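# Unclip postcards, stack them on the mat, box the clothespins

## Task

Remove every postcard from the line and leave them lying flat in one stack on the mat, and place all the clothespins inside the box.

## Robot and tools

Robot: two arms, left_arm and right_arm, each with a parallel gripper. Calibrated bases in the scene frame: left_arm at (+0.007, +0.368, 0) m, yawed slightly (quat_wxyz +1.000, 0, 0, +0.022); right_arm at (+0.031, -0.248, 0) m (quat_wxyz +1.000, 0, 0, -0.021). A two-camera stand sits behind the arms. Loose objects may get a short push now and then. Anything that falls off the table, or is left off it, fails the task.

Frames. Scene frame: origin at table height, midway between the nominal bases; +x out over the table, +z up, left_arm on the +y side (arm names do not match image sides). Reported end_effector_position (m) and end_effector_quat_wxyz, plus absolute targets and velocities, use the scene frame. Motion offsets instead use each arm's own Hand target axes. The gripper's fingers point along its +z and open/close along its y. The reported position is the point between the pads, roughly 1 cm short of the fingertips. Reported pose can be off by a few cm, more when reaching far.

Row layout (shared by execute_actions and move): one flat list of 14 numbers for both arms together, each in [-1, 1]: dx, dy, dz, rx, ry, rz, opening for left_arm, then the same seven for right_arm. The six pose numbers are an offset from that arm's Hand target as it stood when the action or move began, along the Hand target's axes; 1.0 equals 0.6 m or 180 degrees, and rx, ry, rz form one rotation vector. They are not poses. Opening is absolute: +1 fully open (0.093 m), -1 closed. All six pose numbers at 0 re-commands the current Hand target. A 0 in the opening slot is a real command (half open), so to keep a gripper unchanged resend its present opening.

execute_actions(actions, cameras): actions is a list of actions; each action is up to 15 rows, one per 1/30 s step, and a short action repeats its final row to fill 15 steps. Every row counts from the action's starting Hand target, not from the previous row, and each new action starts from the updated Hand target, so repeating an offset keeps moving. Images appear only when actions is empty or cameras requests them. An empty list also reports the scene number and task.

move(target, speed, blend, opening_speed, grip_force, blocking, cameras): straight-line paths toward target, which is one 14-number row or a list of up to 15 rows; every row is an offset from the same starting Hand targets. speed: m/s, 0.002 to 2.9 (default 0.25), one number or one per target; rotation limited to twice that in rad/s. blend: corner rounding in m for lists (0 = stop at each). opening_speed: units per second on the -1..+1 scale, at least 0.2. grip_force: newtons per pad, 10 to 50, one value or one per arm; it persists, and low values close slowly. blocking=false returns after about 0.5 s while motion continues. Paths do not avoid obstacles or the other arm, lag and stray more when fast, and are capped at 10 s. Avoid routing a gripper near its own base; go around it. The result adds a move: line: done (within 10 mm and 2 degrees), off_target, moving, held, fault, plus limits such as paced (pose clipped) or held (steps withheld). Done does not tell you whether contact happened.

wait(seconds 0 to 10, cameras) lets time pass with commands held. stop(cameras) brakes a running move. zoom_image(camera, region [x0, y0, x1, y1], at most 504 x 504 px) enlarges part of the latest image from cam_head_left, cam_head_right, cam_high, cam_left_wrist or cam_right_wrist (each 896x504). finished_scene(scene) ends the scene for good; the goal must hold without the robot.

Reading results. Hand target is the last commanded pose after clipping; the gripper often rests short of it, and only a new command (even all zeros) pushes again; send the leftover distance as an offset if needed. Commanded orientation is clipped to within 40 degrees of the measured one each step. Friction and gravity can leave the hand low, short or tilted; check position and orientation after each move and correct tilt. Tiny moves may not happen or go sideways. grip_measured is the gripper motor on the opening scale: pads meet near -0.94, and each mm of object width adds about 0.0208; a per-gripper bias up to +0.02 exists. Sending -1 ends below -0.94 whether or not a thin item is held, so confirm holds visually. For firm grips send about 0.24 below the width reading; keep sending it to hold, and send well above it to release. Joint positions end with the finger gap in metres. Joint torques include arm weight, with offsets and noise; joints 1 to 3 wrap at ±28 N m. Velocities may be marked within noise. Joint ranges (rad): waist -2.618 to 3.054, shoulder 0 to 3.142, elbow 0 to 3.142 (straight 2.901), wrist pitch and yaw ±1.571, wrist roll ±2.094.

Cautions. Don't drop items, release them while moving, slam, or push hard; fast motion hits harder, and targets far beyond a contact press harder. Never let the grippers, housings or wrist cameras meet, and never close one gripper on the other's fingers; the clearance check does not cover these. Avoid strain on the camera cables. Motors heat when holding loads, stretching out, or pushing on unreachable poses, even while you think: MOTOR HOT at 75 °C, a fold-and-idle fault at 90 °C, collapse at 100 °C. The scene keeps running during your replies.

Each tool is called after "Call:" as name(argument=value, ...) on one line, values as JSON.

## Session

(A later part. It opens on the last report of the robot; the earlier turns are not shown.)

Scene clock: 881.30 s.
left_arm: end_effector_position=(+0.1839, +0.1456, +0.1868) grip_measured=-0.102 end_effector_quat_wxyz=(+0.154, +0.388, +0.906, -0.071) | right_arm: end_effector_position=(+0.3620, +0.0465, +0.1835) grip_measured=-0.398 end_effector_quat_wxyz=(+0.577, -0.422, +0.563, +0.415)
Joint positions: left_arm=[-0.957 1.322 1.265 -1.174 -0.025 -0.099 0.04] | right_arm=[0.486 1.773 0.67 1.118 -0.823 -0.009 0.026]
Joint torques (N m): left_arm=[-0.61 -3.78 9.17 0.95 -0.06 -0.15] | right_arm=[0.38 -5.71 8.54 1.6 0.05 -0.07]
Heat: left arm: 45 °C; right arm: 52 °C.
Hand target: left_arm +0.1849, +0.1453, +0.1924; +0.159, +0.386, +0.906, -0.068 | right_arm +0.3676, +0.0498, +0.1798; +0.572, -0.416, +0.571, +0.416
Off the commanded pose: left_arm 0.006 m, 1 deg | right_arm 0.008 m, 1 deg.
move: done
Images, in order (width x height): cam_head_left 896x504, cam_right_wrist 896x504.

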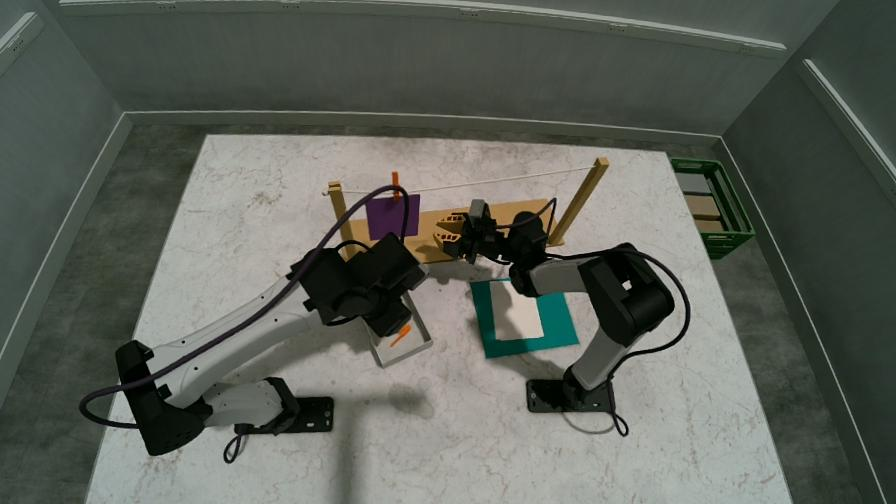

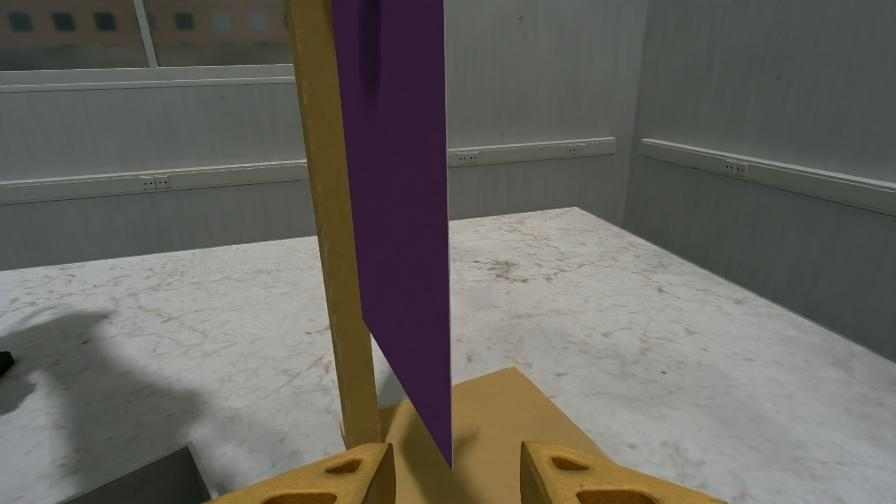

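Call:
move(target=[[0,0,0,0,0,0,-0.1,0,0.002,0.085,0,0,0,-0.4]], speed=0.06, cameras=["cam_head_left","cam_right_wrist"])

Scene clock: 886.73 s.
left_arm: end_effector_position=(+0.1839, +0.1456, +0.1868) grip_measured=-0.102 end_effector_quat_wxyz=(+0.154, +0.388, +0.906, -0.071) | right_arm: end_effector_position=(+0.3771, +0.0944, +0.1849) grip_measured=-0.398 end_effector_quat_wxyz=(+0.578, -0.421, +0.562, +0.415)
Joint positions: left_arm=[-0.957 1.322 1.265 -1.174 -0.025 -0.099 0.04] | right_arm=[0.592 1.879 0.824 1.073 -0.716 -0.008 0.026]
Joint torques (N m): left_arm=[-0.55 -3.81 9.18 0.95 -0.06 -0.14] | right_arm=[0.4 -6.74 8.94 1.65 0.08 -0.07]
Heat: left arm: 46 °C; right arm: 53 °C.
Hand target: left_arm +0.1849, +0.1453, +0.1924; +0.159, +0.386, +0.906, -0.068 | right_arm +0.3820, +0.0988, +0.1797; +0.572, -0.416, +0.571, +0.416
Off the commanded pose: left_arm 0.006 m, 1 deg | right_arm 0.008 m, 1 deg.
move: done
Images, in order (width x height): cam_head_left 896x504, cam_right_wrist 896x504.

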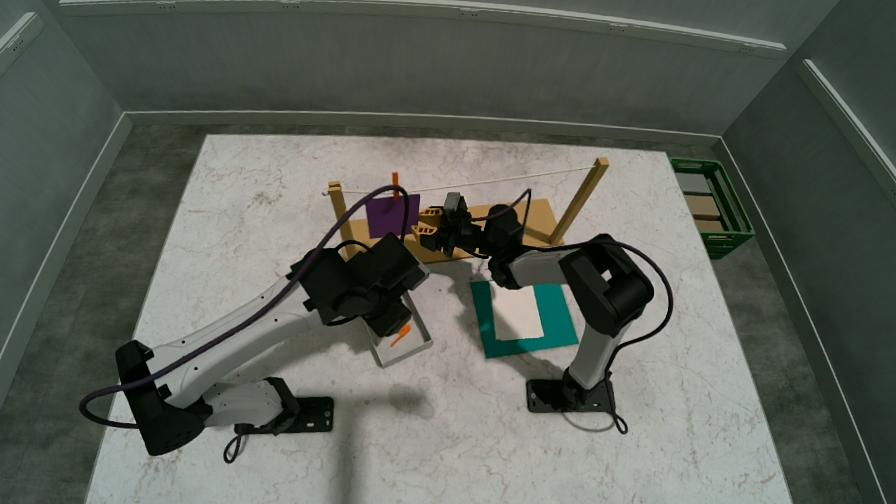

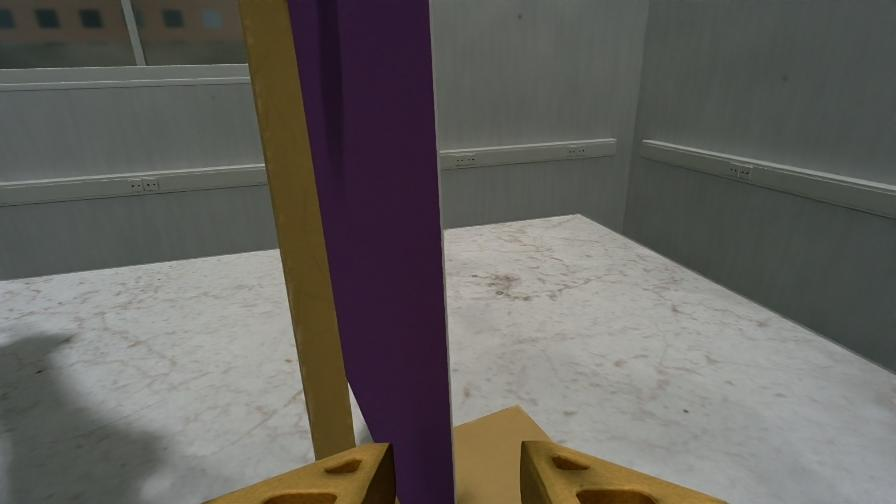

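Call:
move(target=[[0,0,0,0,0,0,-0.1,0,0,0.013,0,0,0,-0.4],[0,0,0,0,0,0,-0.1,0,0,0.013,0,0,0,-0.8]], speed=0.06, opening_speed=0.4, grip_force=[50,20], cameras=["cam_head_left","cam_right_wrist"])

Scene clock: 894.03 s.
left_arm: end_effector_position=(+0.1839, +0.1456, +0.1868) grip_measured=-0.102 end_effector_quat_wxyz=(+0.154, +0.388, +0.906, -0.071) | right_arm: end_effector_position=(+0.3800, +0.1013, +0.1851) grip_measured=-0.798 end_effector_quat_wxyz=(+0.578, -0.421, +0.563, +0.415)
Joint positions: left_arm=[-0.957 1.322 1.265 -1.174 -0.025 -0.099 0.04] | right_arm=[0.605 1.896 0.85 1.063 -0.701 -0.008 0.007]
Joint torques (N m): left_arm=[-0.55 -3.75 9.2 0.95 -0.07 -0.14] | right_arm=[0.55 -6.95 9.01 1.65 0.07 -0.07]
Heat: left arm: 46 °C; right arm: 54 °C.
Hand target: left_arm +0.1849, +0.1453, +0.1924; +0.159, +0.386, +0.906, -0.068 | right_arm +0.3844, +0.1062, +0.1797; +0.572, -0.416, +0.571, +0.416
Off the commanded pose: left_arm 0.006 m, 1 deg | right_arm 0.009 m, 1 deg.
grip_force (N): 50, 20
move: done
Images, in order (width x height): cam_head_left 896x504, cam_right_wrist 896x504.

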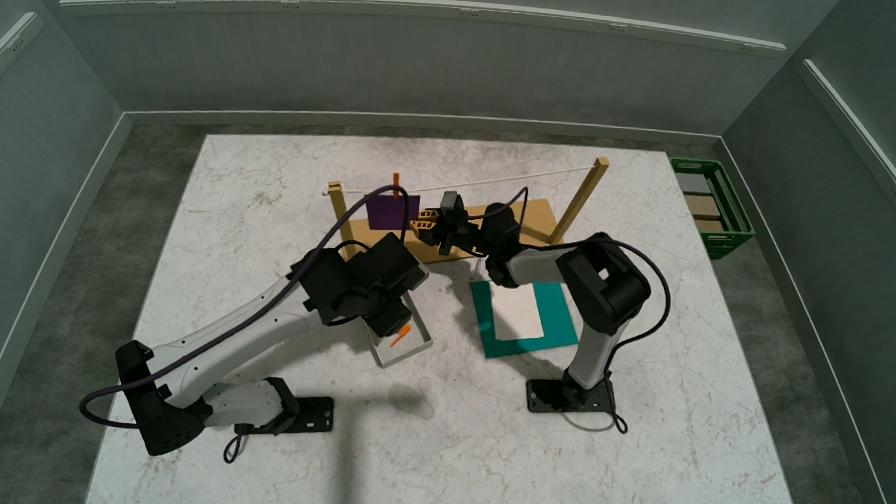

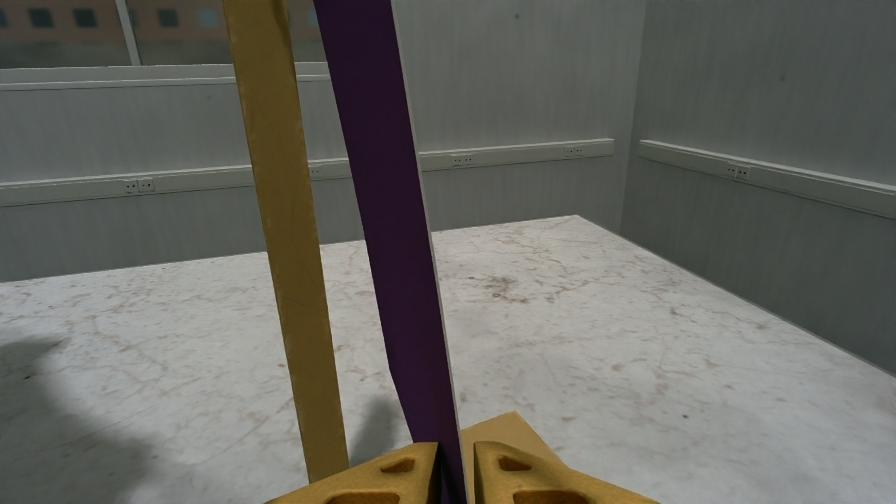

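Call:
move(target=[[0,0,0,0,0,0,-0.1,0,0.017,0.004,0,0,0,-0.8],[0,0,0,0,0,0,-0.1,0,0.017,0.004,0,0,0,-0.92]], speed=0.06, opening_speed=0.4, cameras=["cam_head_left","cam_right_wrist"])

Scene clock: 898.50 s.
left_arm: end_effector_position=(+0.1839, +0.1456, +0.1868) grip_measured=-0.102 end_effector_quat_wxyz=(+0.154, +0.388, +0.906, -0.071) | right_arm: end_effector_position=(+0.3747, +0.1094, +0.1852) grip_measured=-0.918 end_effector_quat_wxyz=(+0.578, -0.421, +0.562, +0.415)
Joint positions: left_arm=[-0.957 1.322 1.265 -1.174 -0.025 -0.099 0.04] | right_arm=[0.632 1.896 0.85 1.063 -0.675 -0.008 0.001]
Joint torques (N m): left_arm=[-0.54 -3.79 9.16 0.95 -0.07 -0.15] | right_arm=[0.51 -8.09 7.27 1.72 0.09 -0.08]
Heat: left arm: 46 °C; right arm: 54 °C.
Hand target: left_arm +0.1849, +0.1453, +0.1924; +0.159, +0.386, +0.906, -0.068 | right_arm +0.3755, +0.1116, +0.1797; +0.572, -0.416, +0.571, +0.416
Off the commanded pose: left_arm 0.006 m, 1 deg | right_arm 0.006 m, 1 deg.
grip_force (N): 50, 20
move: done
Images, in order (width x height): cam_head_left 896x504, cam_right_wrist 896x504.

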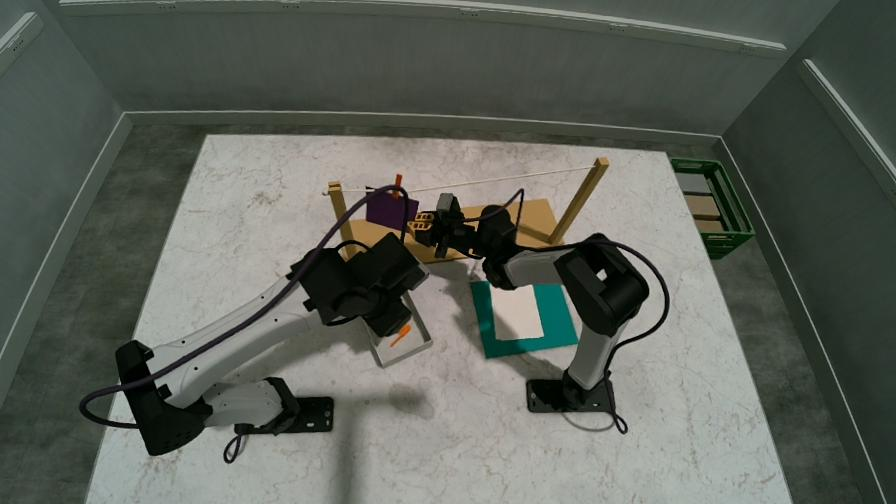

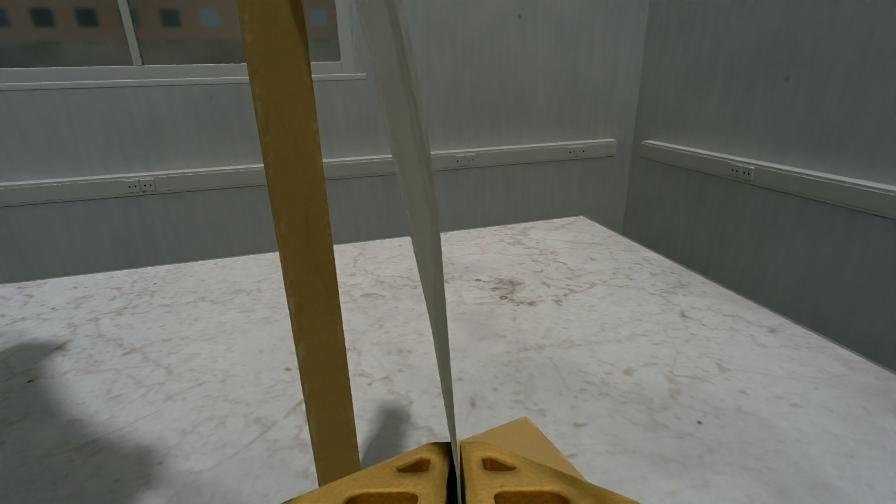

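Call:
zoom_image(camera="cam_head_left", region=[310, 150, 450, 255])

Call:
wait(seconds=0.1, cameras=["cam_high","cam_head_right"])

Call:
zoom_image(camera="cam_high", region=[400, 170, 600, 340])

Call:
zoom_image(camera="cam_head_right", region=[290, 150, 450, 270])

Scaled by 3.600 from the camera's 896x504 image, which has a finer 1280x720 frame.

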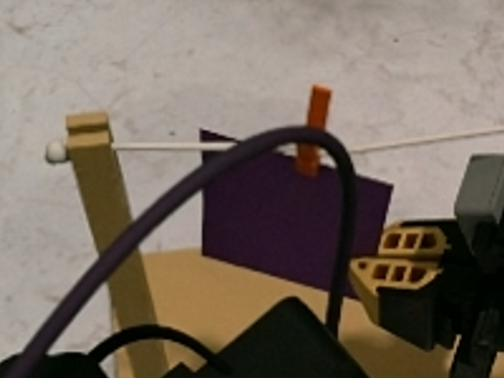

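Scene clock: 900.67 s.
left_arm: end_effector_position=(+0.1839, +0.1456, +0.1868) grip_measured=-0.102 end_effector_quat_wxyz=(+0.154, +0.388, +0.906, -0.071) | right_arm: end_effector_position=(+0.3747, +0.1094, +0.1852) grip_measured=-0.918 end_effector_quat_wxyz=(+0.578, -0.421, +0.562, +0.415)
Joint positions: left_arm=[-0.957 1.322 1.265 -1.174 -0.025 -0.099 0.04] | right_arm=[0.632 1.896 0.85 1.063 -0.675 -0.008 0.001]
Joint torques (N m): left_arm=[-0.58 -3.75 9.16 0.95 -0.05 -0.14] | right_arm=[0.47 -8.09 7.27 1.73 0.07 -0.08]
Heat: left arm: 46 °C; right arm: 54 °C.
Hand target: left_arm +0.1849, +0.1453, +0.1924; +0.159, +0.386, +0.906, -0.068 | right_arm +0.3755, +0.1116, +0.1797; +0.572, -0.416, +0.571, +0.416
Tool commands: left_gripper/opening=-0.1 right_gripper/opening=-0.92
Off the commanded pose: left_arm 0.006 m, 1 deg | right_arm 0.006 m, 1 deg.
grip_force (N): 50, 20
wait: 0.10 s; at rest from the start
Images, in order (width x height): cam_head_right 896x504, cam_high 896x504.

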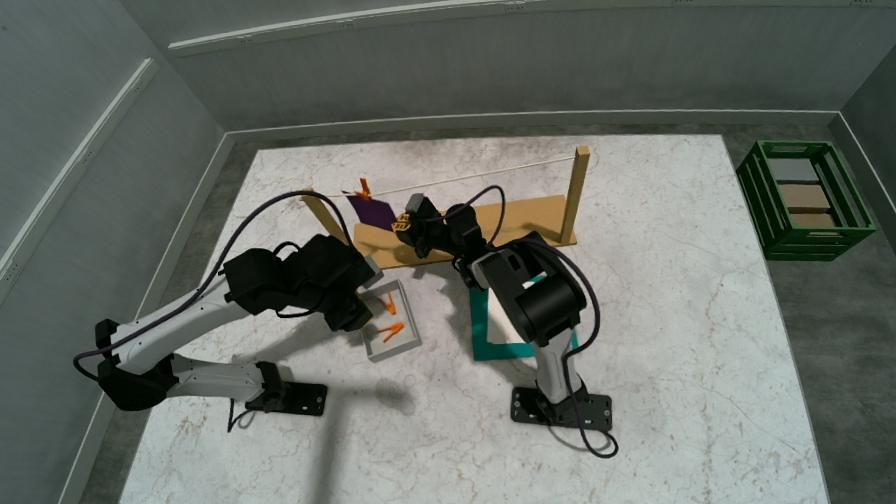

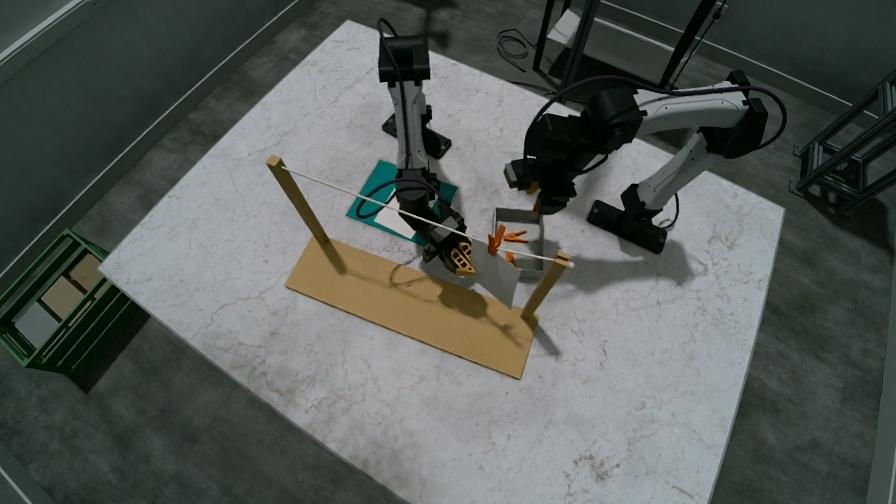

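Scaled by 2.520 from the camera's 896x504 image, which has a finer 1280x720 frame.

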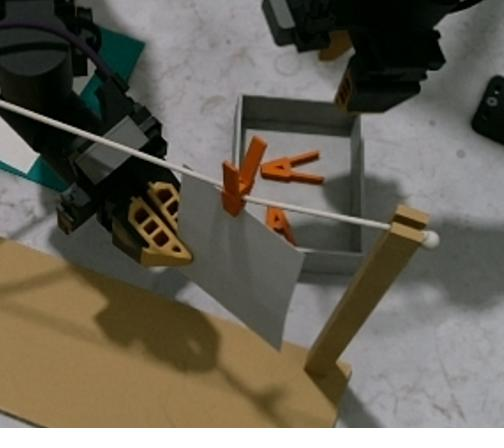

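Scaled by 3.150 from the camera's 896x504 image, which has a finer 1280x720 frame.

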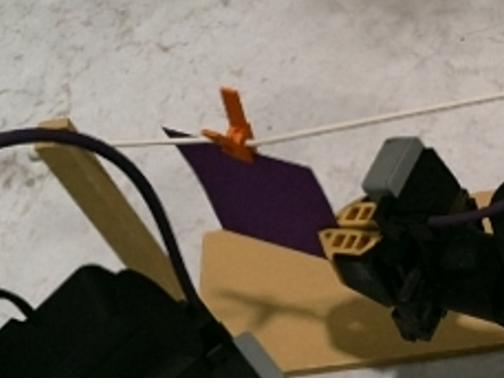

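Call:
move(target=[0,0,0,0,0,0,-0.1,0,0,0,0,0,0,-1], speed=0.1, opening_speed=0.3, cameras=["all"])

Scene clock: 913.13 s.
left_arm: end_effector_position=(+0.1839, +0.1456, +0.1868) grip_measured=-0.102 end_effector_quat_wxyz=(+0.154, +0.388, +0.906, -0.071) | right_arm: end_effector_position=(+0.3747, +0.1094, +0.1852) grip_measured=-0.985 end_effector_quat_wxyz=(+0.578, -0.421, +0.562, +0.415)
Joint positions: left_arm=[-0.957 1.322 1.265 -1.174 -0.025 -0.099 0.04] | right_arm=[0.632 1.896 0.85 1.063 -0.675 -0.008 0]
Joint torques (N m): left_arm=[-0.55 -3.77 9.16 0.95 -0.07 -0.15] | right_arm=[0.5 -8.02 7.3 1.73 0.08 -0.07]
Heat: left arm: 46 °C; right arm: 54 °C.
Hand target: left_arm +0.1849, +0.1453, +0.1924; +0.159, +0.386, +0.906, -0.068 | right_arm +0.3755, +0.1116, +0.1797; +0.572, -0.416, +0.571, +0.416
Off the commanded pose: left_arm 0.006 m, 1 deg | right_arm 0.006 m, 1 deg.
grip_force (N): 50, 20
move: done

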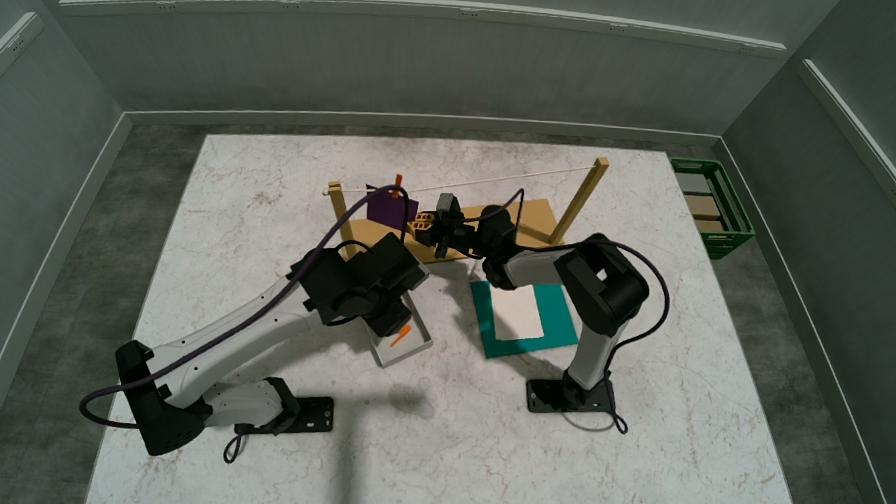

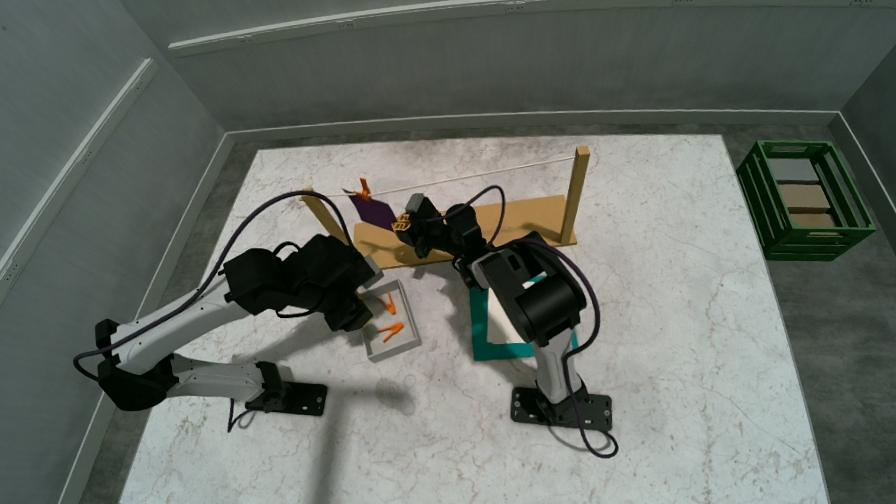

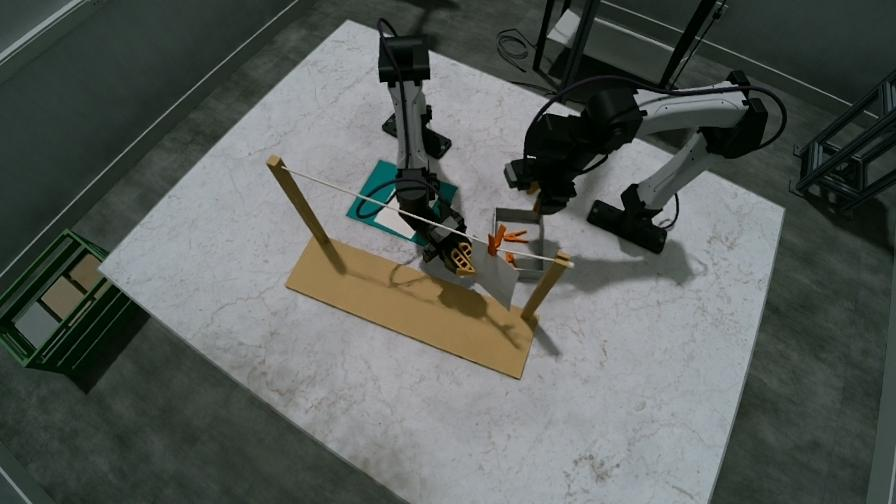

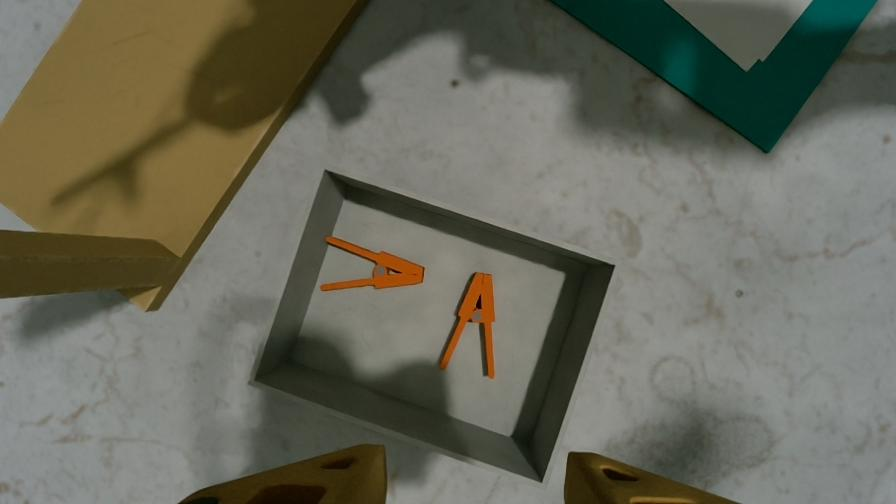

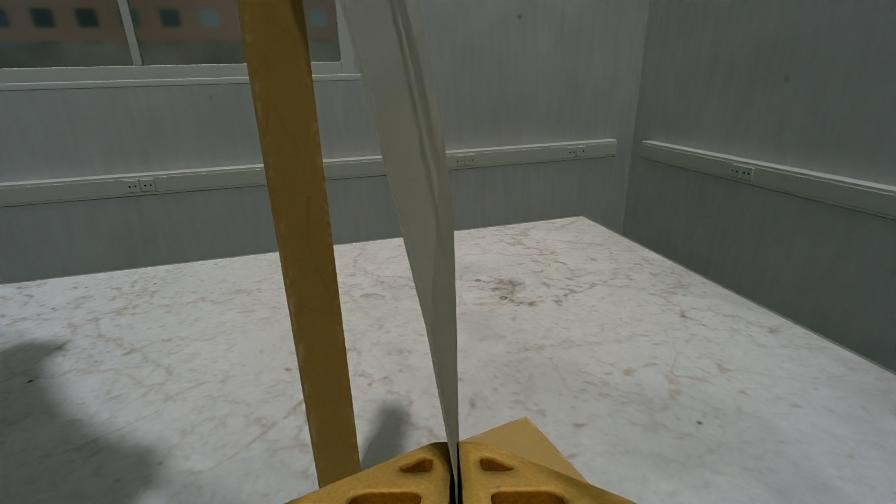

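Call:
zoom_image(camera="cam_high", region=[400, 180, 600, 330])

Call:
zoom_image(camera="cam_head_right", region=[290, 150, 450, 270])

Call:
zoom_image(camera="cam_head_left", region=[320, 150, 480, 270])

Scaled by 2.520 from the camera's 896x504 image, which has a finer 1280x720 frame.

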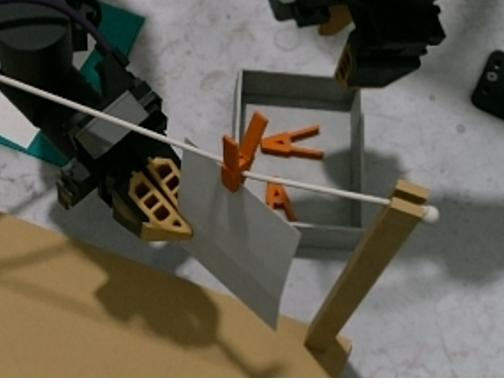

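Scaled by 3.150 from the camera's 896x504 image, which has a finer 1280x720 frame.

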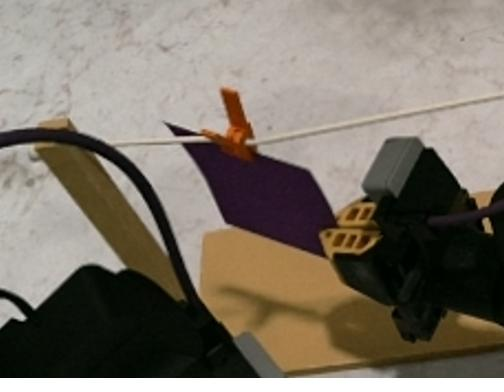

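Scaled by 3.150 from the camera's 896x504 image, which has a finer 1280x720 frame.

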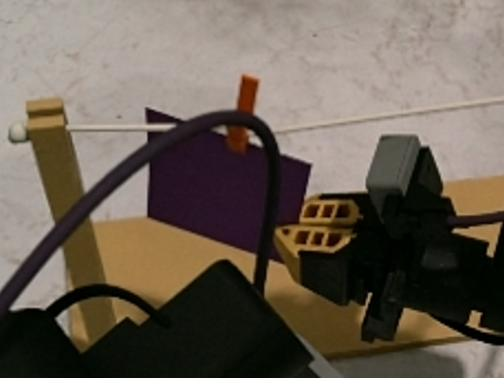

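Call:
move(target=[0,0,0,0,0,0,-0.1,0,0,0,-0.055,0,0,-1], speed=0.06, cameras=["cam_head_left","cam_head_right","cam_high","cam_right_wrist"])

Call:
zoom_image(camera="cam_high", region=[400, 180, 600, 330])

Call:
zoom_image(camera="cam_head_right", region=[290, 150, 450, 270])

Scene clock: 930.80 s.
left_arm: end_effector_position=(+0.1839, +0.1456, +0.1868) grip_measured=-0.102 end_effector_quat_wxyz=(+0.154, +0.388, +0.906, -0.071) | right_arm: end_effector_position=(+0.3694, +0.1108, +0.1849) grip_measured=-0.989 end_effector_quat_wxyz=(+0.541, -0.467, +0.526, +0.461)
Joint positions: left_arm=[-0.957 1.322 1.265 -1.174 -0.025 -0.099 0.04] | right_arm=[0.589 1.943 0.922 1.037 -0.885 -0.008 0]
Joint torques (N m): left_arm=[-0.59 -3.78 9.16 0.95 -0.07 -0.16] | right_arm=[-0.53 -7.32 9.06 1.56 -0.07 -0.08]
Heat: left arm: 47 °C; right arm: 54 °C.
Hand target: left_arm +0.1849, +0.1453, +0.1924; +0.159, +0.386, +0.906, -0.068 | right_arm +0.3755, +0.1116, +0.1797; +0.534, -0.464, +0.533, +0.464
Off the commanded pose: left_arm 0.006 m, 1 deg | right_arm 0.008 m, 1 deg.
grip_force (N): 50, 20
move: done
Images, in order (width x height): cam_head_left 896x504, cam_head_right 896x504, cam_high 896x504, cam_right_wrist 896x504.

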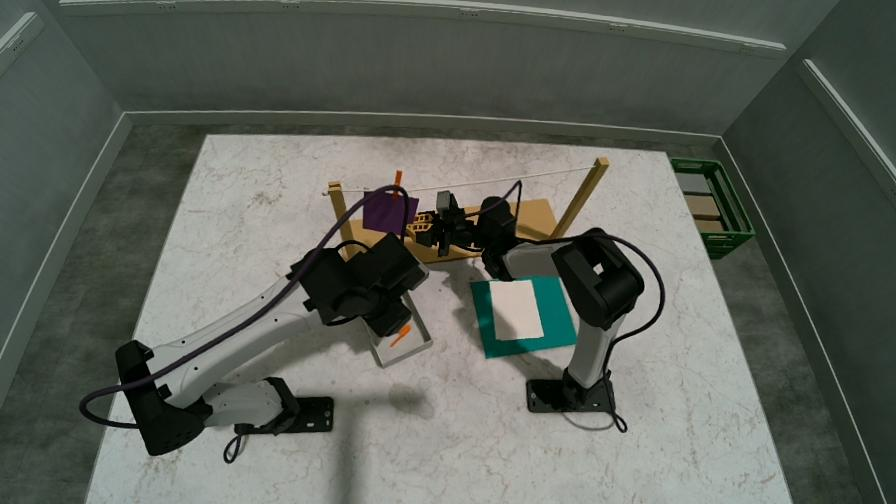

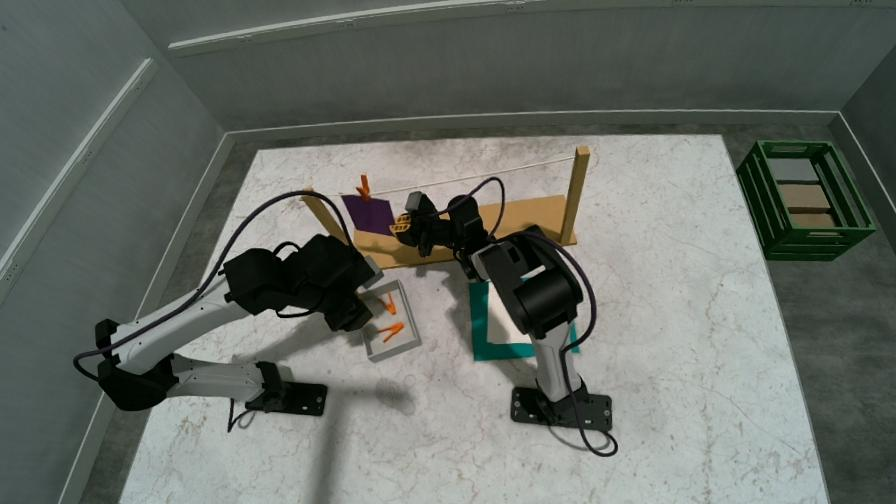

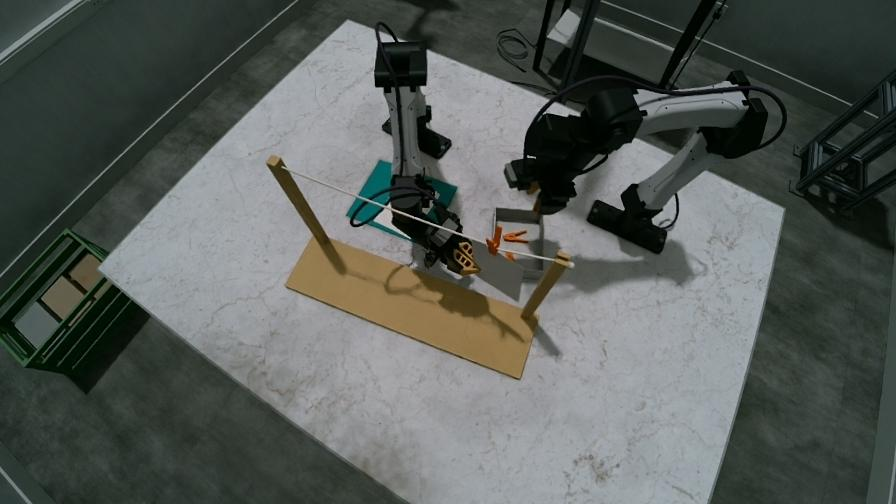

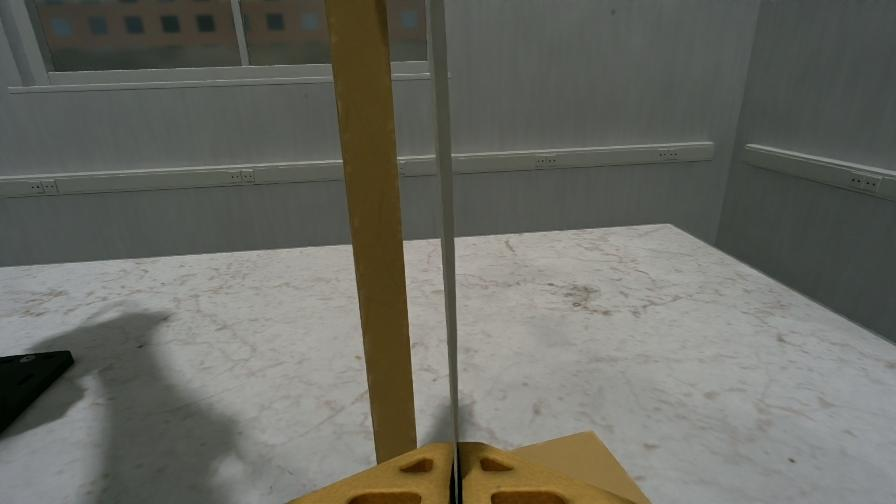

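Scaled by 2.520 from the camera's 896x504 image, which has a finer 1280x720 frame.

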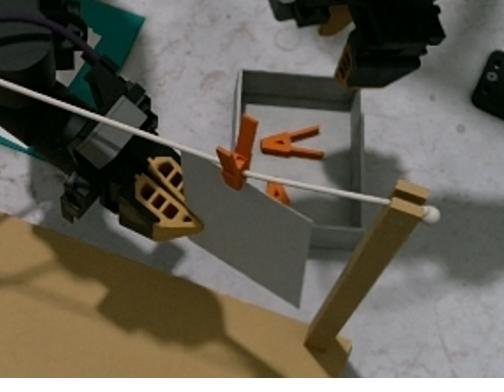

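Scaled by 3.150 from the camera's 896x504 image, which has a finer 1280x720 frame.

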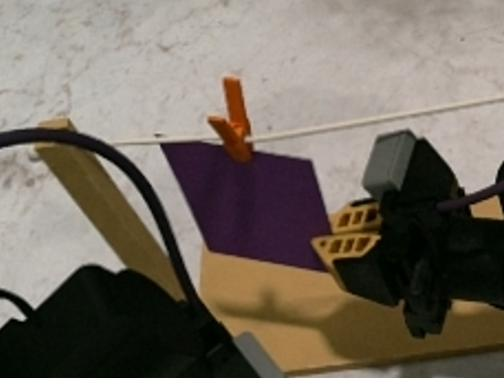

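Call:
move(target=[[-0.073,0,-0.2005,0,0,0,0.2,0,0,0,0,0,0,-1],[-0.2374,0.1553,-0.3182,0.0322,-0.0082,0.283,0.2,0,0,0,0,0,0,-1]], speed=0.2, blend=[0.04,0], opening_speed=0.5, cameras=["cam_head_left","cam_head_right","cam_left_wrist"])

Scene clock: 949.27 s.
left_arm: end_effector_position=(+0.3002, +0.1625, +0.4206) grip_measured=+0.198 end_effector_quat_wxyz=(+0.390, +0.678, +0.623, +0.010) | right_arm: end_effector_position=(+0.3693, +0.1108, +0.1849) grip_measured=-0.989 end_effector_quat_wxyz=(+0.541, -0.467, +0.526, +0.461)
Joint positions: left_arm=[-0.559 1.712 2.497 -1.576 0.204 1.057 0.055] | right_arm=[0.589 1.943 0.922 1.037 -0.886 -0.008 0]
Joint torques (N m): left_arm=[0.03 -4.07 6.57 1.61 0.39 0.03] | right_arm=[-0.5 -7.38 9.07 1.57 -0.09 -0.07]
Heat: left arm: 47 °C; right arm: 53 °C.
Hand target: left_arm +0.2999, +0.1603, +0.4204; +0.165, +0.744, +0.646, -0.042 | right_arm +0.3754, +0.1116, +0.1797; +0.534, -0.464, +0.533, +0.464
Off the commanded pose: left_arm 0.002 m, 28 deg | right_arm 0.008 m, 1 deg.
joint sent to its limit (left arm) — joint 4 (wrist pitch), lower limit. The joint targets are off in orientation, not in position.
grip_force (N): 50, 20
move: off_target (left_arm)
Images, in order (width x height): cam_head_left 896x504, cam_head_right 896x504, cam_left_wrist 896x504.

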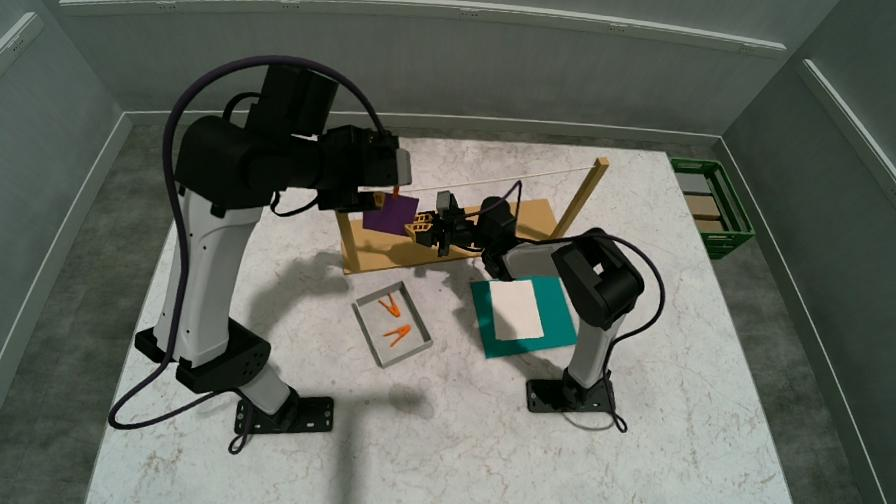

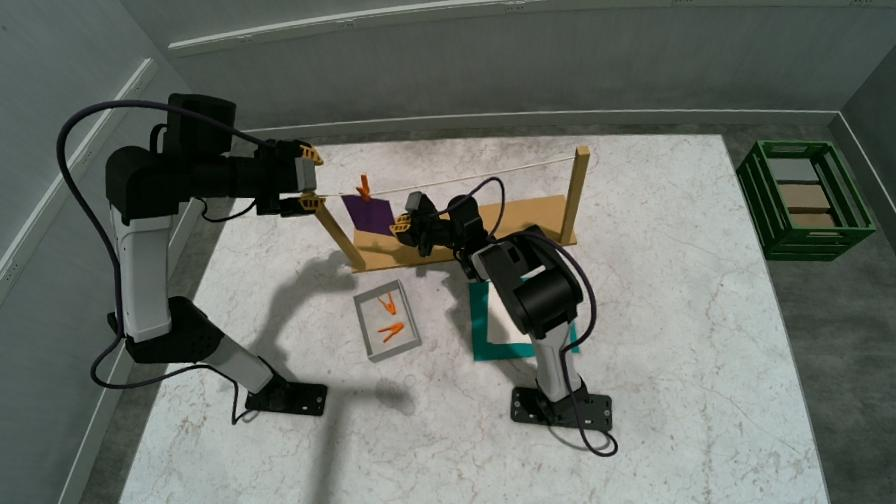

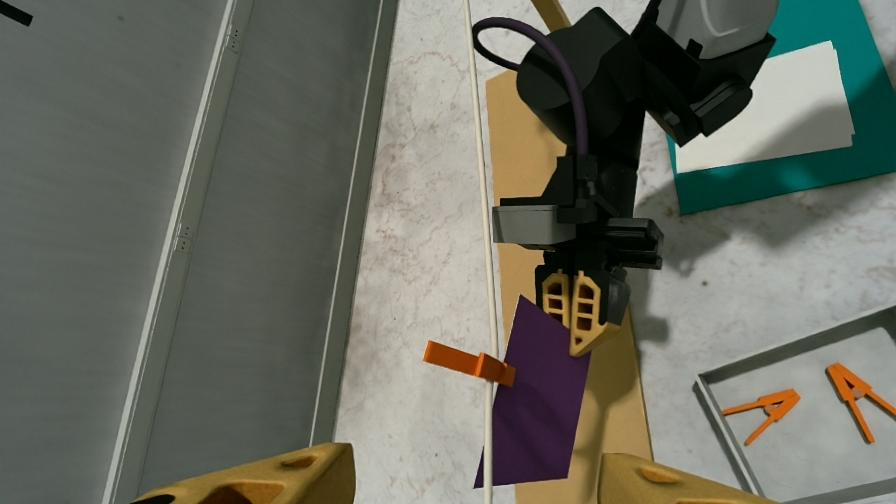

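Call:
move(target=[0.060,0.057,0.040,0.0055,-0.0705,-0.0158,0.2,0,0,0,0,0,0,-1], speed=0.12, cameras=["cam_head_left","cam_head_right","cam_left_wrist"])

Scene clock: 963.77 s.
left_arm: end_effector_position=(+0.3416, +0.1849, +0.4007) grip_measured=+0.198 end_effector_quat_wxyz=(+0.392, +0.660, +0.636, -0.077) | right_arm: end_effector_position=(+0.3693, +0.1108, +0.1848) grip_measured=-0.989 end_effector_quat_wxyz=(+0.541, -0.467, +0.526, +0.461)
Joint positions: left_arm=[-0.331 1.806 2.497 -1.577 0.497 1.14 0.055] | right_arm=[0.589 1.943 0.922 1.037 -0.886 -0.008 0]
Joint torques (N m): left_arm=[0.25 -5.14 4.9 1.43 0.59 0.06] | right_arm=[-0.49 -7.35 9.07 1.57 -0.1 -0.08]
Heat: left arm: 46 °C; right arm: 53 °C.
Hand target: left_arm +0.3427, +0.1835, +0.3946; +0.228, +0.720, +0.642, -0.133 | right_arm +0.3754, +0.1116, +0.1797; +0.534, -0.464, +0.533, +0.464
Off the commanded pose: left_arm 0.007 m, 21 deg | right_arm 0.008 m, 1 deg.
joint sent to its limit (left arm) — joint 4 (wrist pitch), lower limit. The joint targets are off in orientation, not in position.
grip_force (N): 50, 20
move: off_target (left_arm)
Images, in order (width x height): cam_head_left 896x504, cam_head_right 896x504, cam_left_wrist 896x504.

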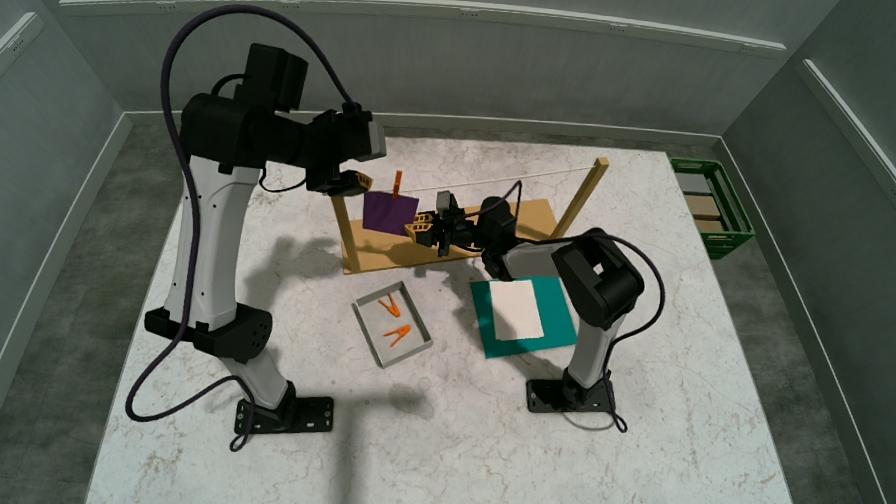

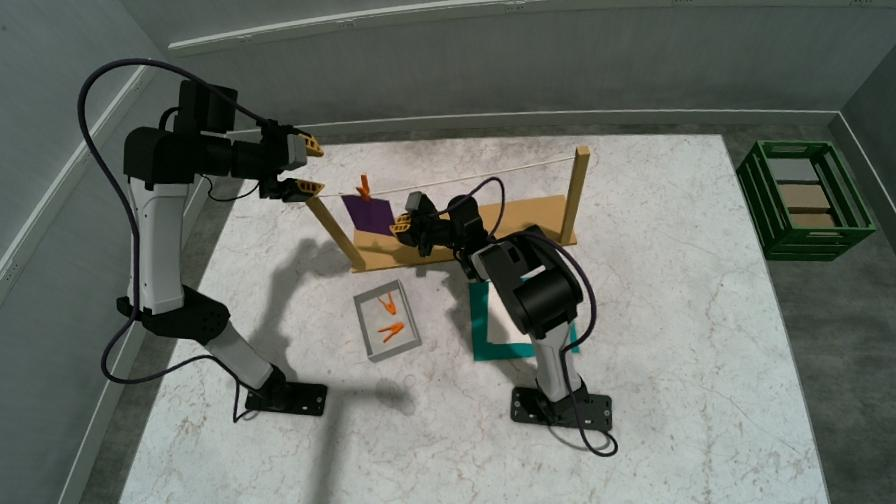

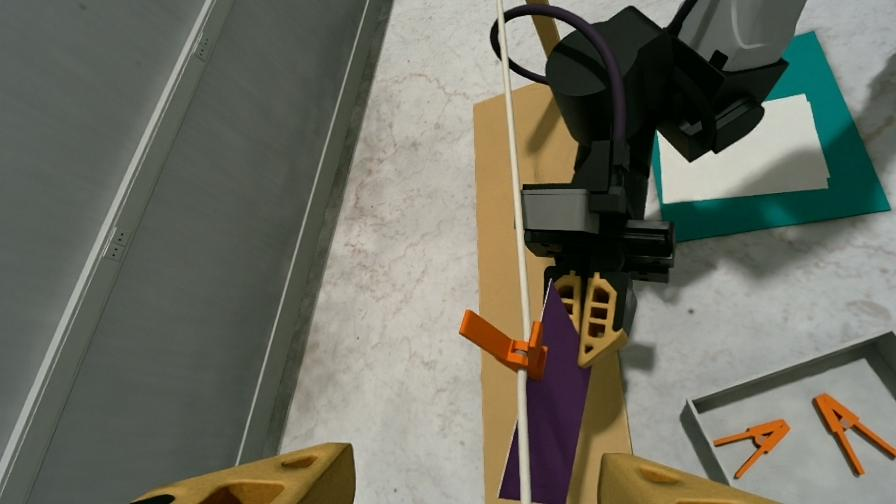

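Call:
move(target=[0.0237,-0.0042,0.0198,-0.0213,-0.081,-0.0554,0.2,0,0,0,0,0,0,-1], speed=0.1, cameras=["cam_head_left","cam_head_right","cam_left_wrist"])

Scene clock: 985.57 s.
left_arm: end_effector_position=(+0.3426, +0.1904, +0.3819) grip_measured=+0.198 end_effector_quat_wxyz=(+0.379, +0.614, +0.665, -0.191) | right_arm: end_effector_position=(+0.3693, +0.1108, +0.1848) grip_measured=-0.989 end_effector_quat_wxyz=(+0.541, -0.467, +0.526, +0.461)
Joint positions: left_arm=[-0.234 1.806 2.372 -1.577 0.715 1.085 0.055] | right_arm=[0.589 1.943 0.922 1.037 -0.886 -0.008 0]
Joint torques (N m): left_arm=[0.34 -5.61 5.2 1.19 0.69 -0.15] | right_arm=[-0.53 -7.35 9.05 1.58 -0.1 -0.08]
Heat: left arm: 43 °C; right arm: 54 °C.
Hand target: left_arm +0.3434, +0.1900, +0.3770; +0.319, +0.631, +0.671, -0.221 | right_arm +0.3754, +0.1116, +0.1797; +0.534, -0.464, +0.533, +0.464
Off the commanded pose: left_arm 0.005 m, 8 deg | right_arm 0.008 m, 1 deg.
joint sent to its limit (left arm) — joint 4 (wrist pitch), lower limit. The joint targets are off in orientation, not in position.
grip_force (N): 50, 20
move: off_target (left_arm)
Images, in order (width x height): cam_head_left 896x504, cam_head_right 896x504, cam_left_wrist 896x504.

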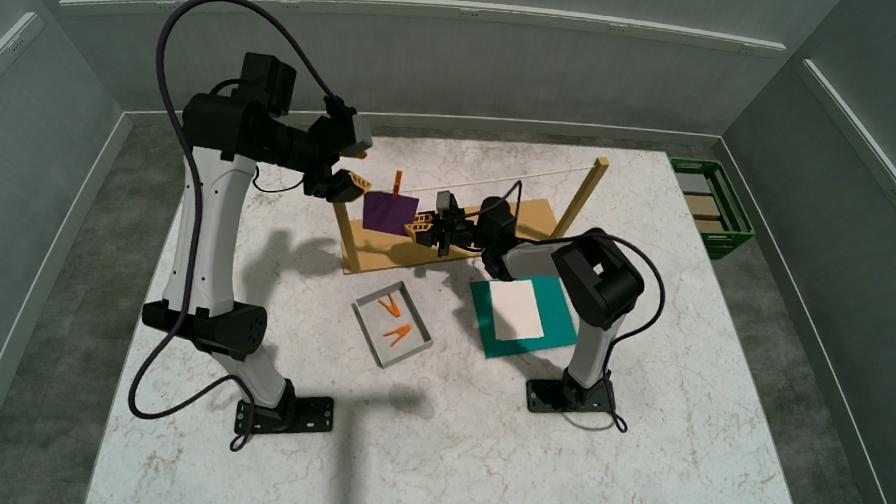

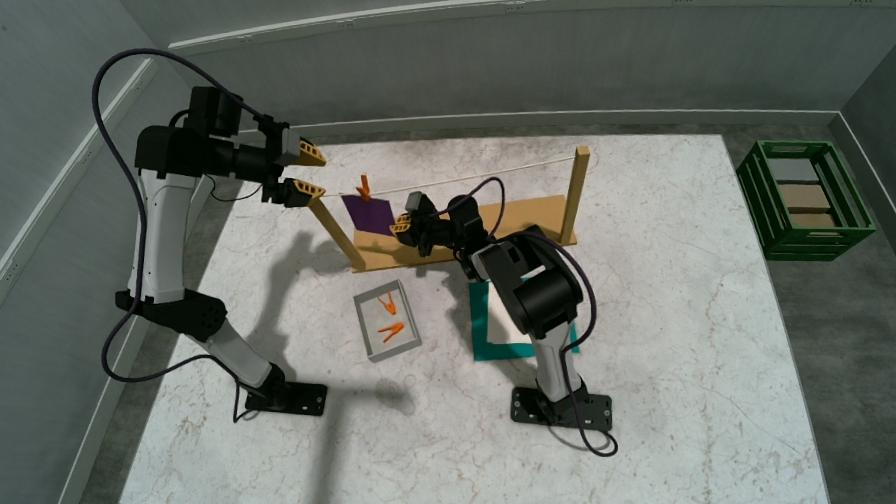

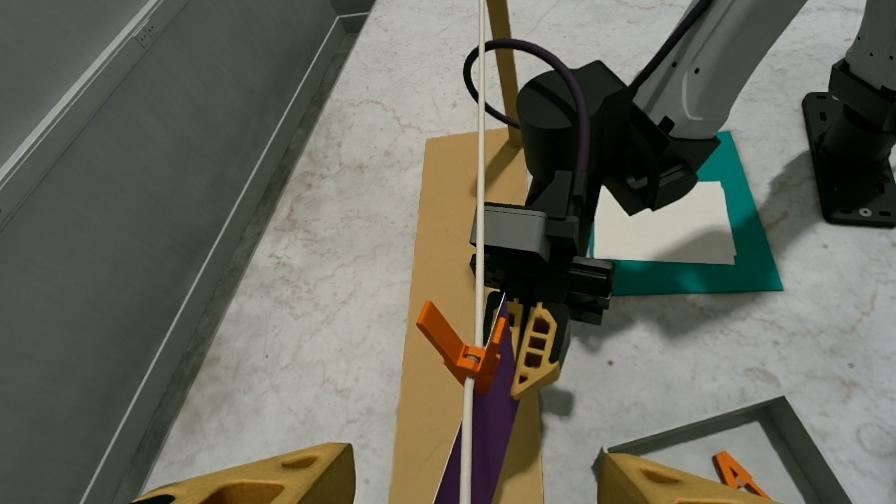

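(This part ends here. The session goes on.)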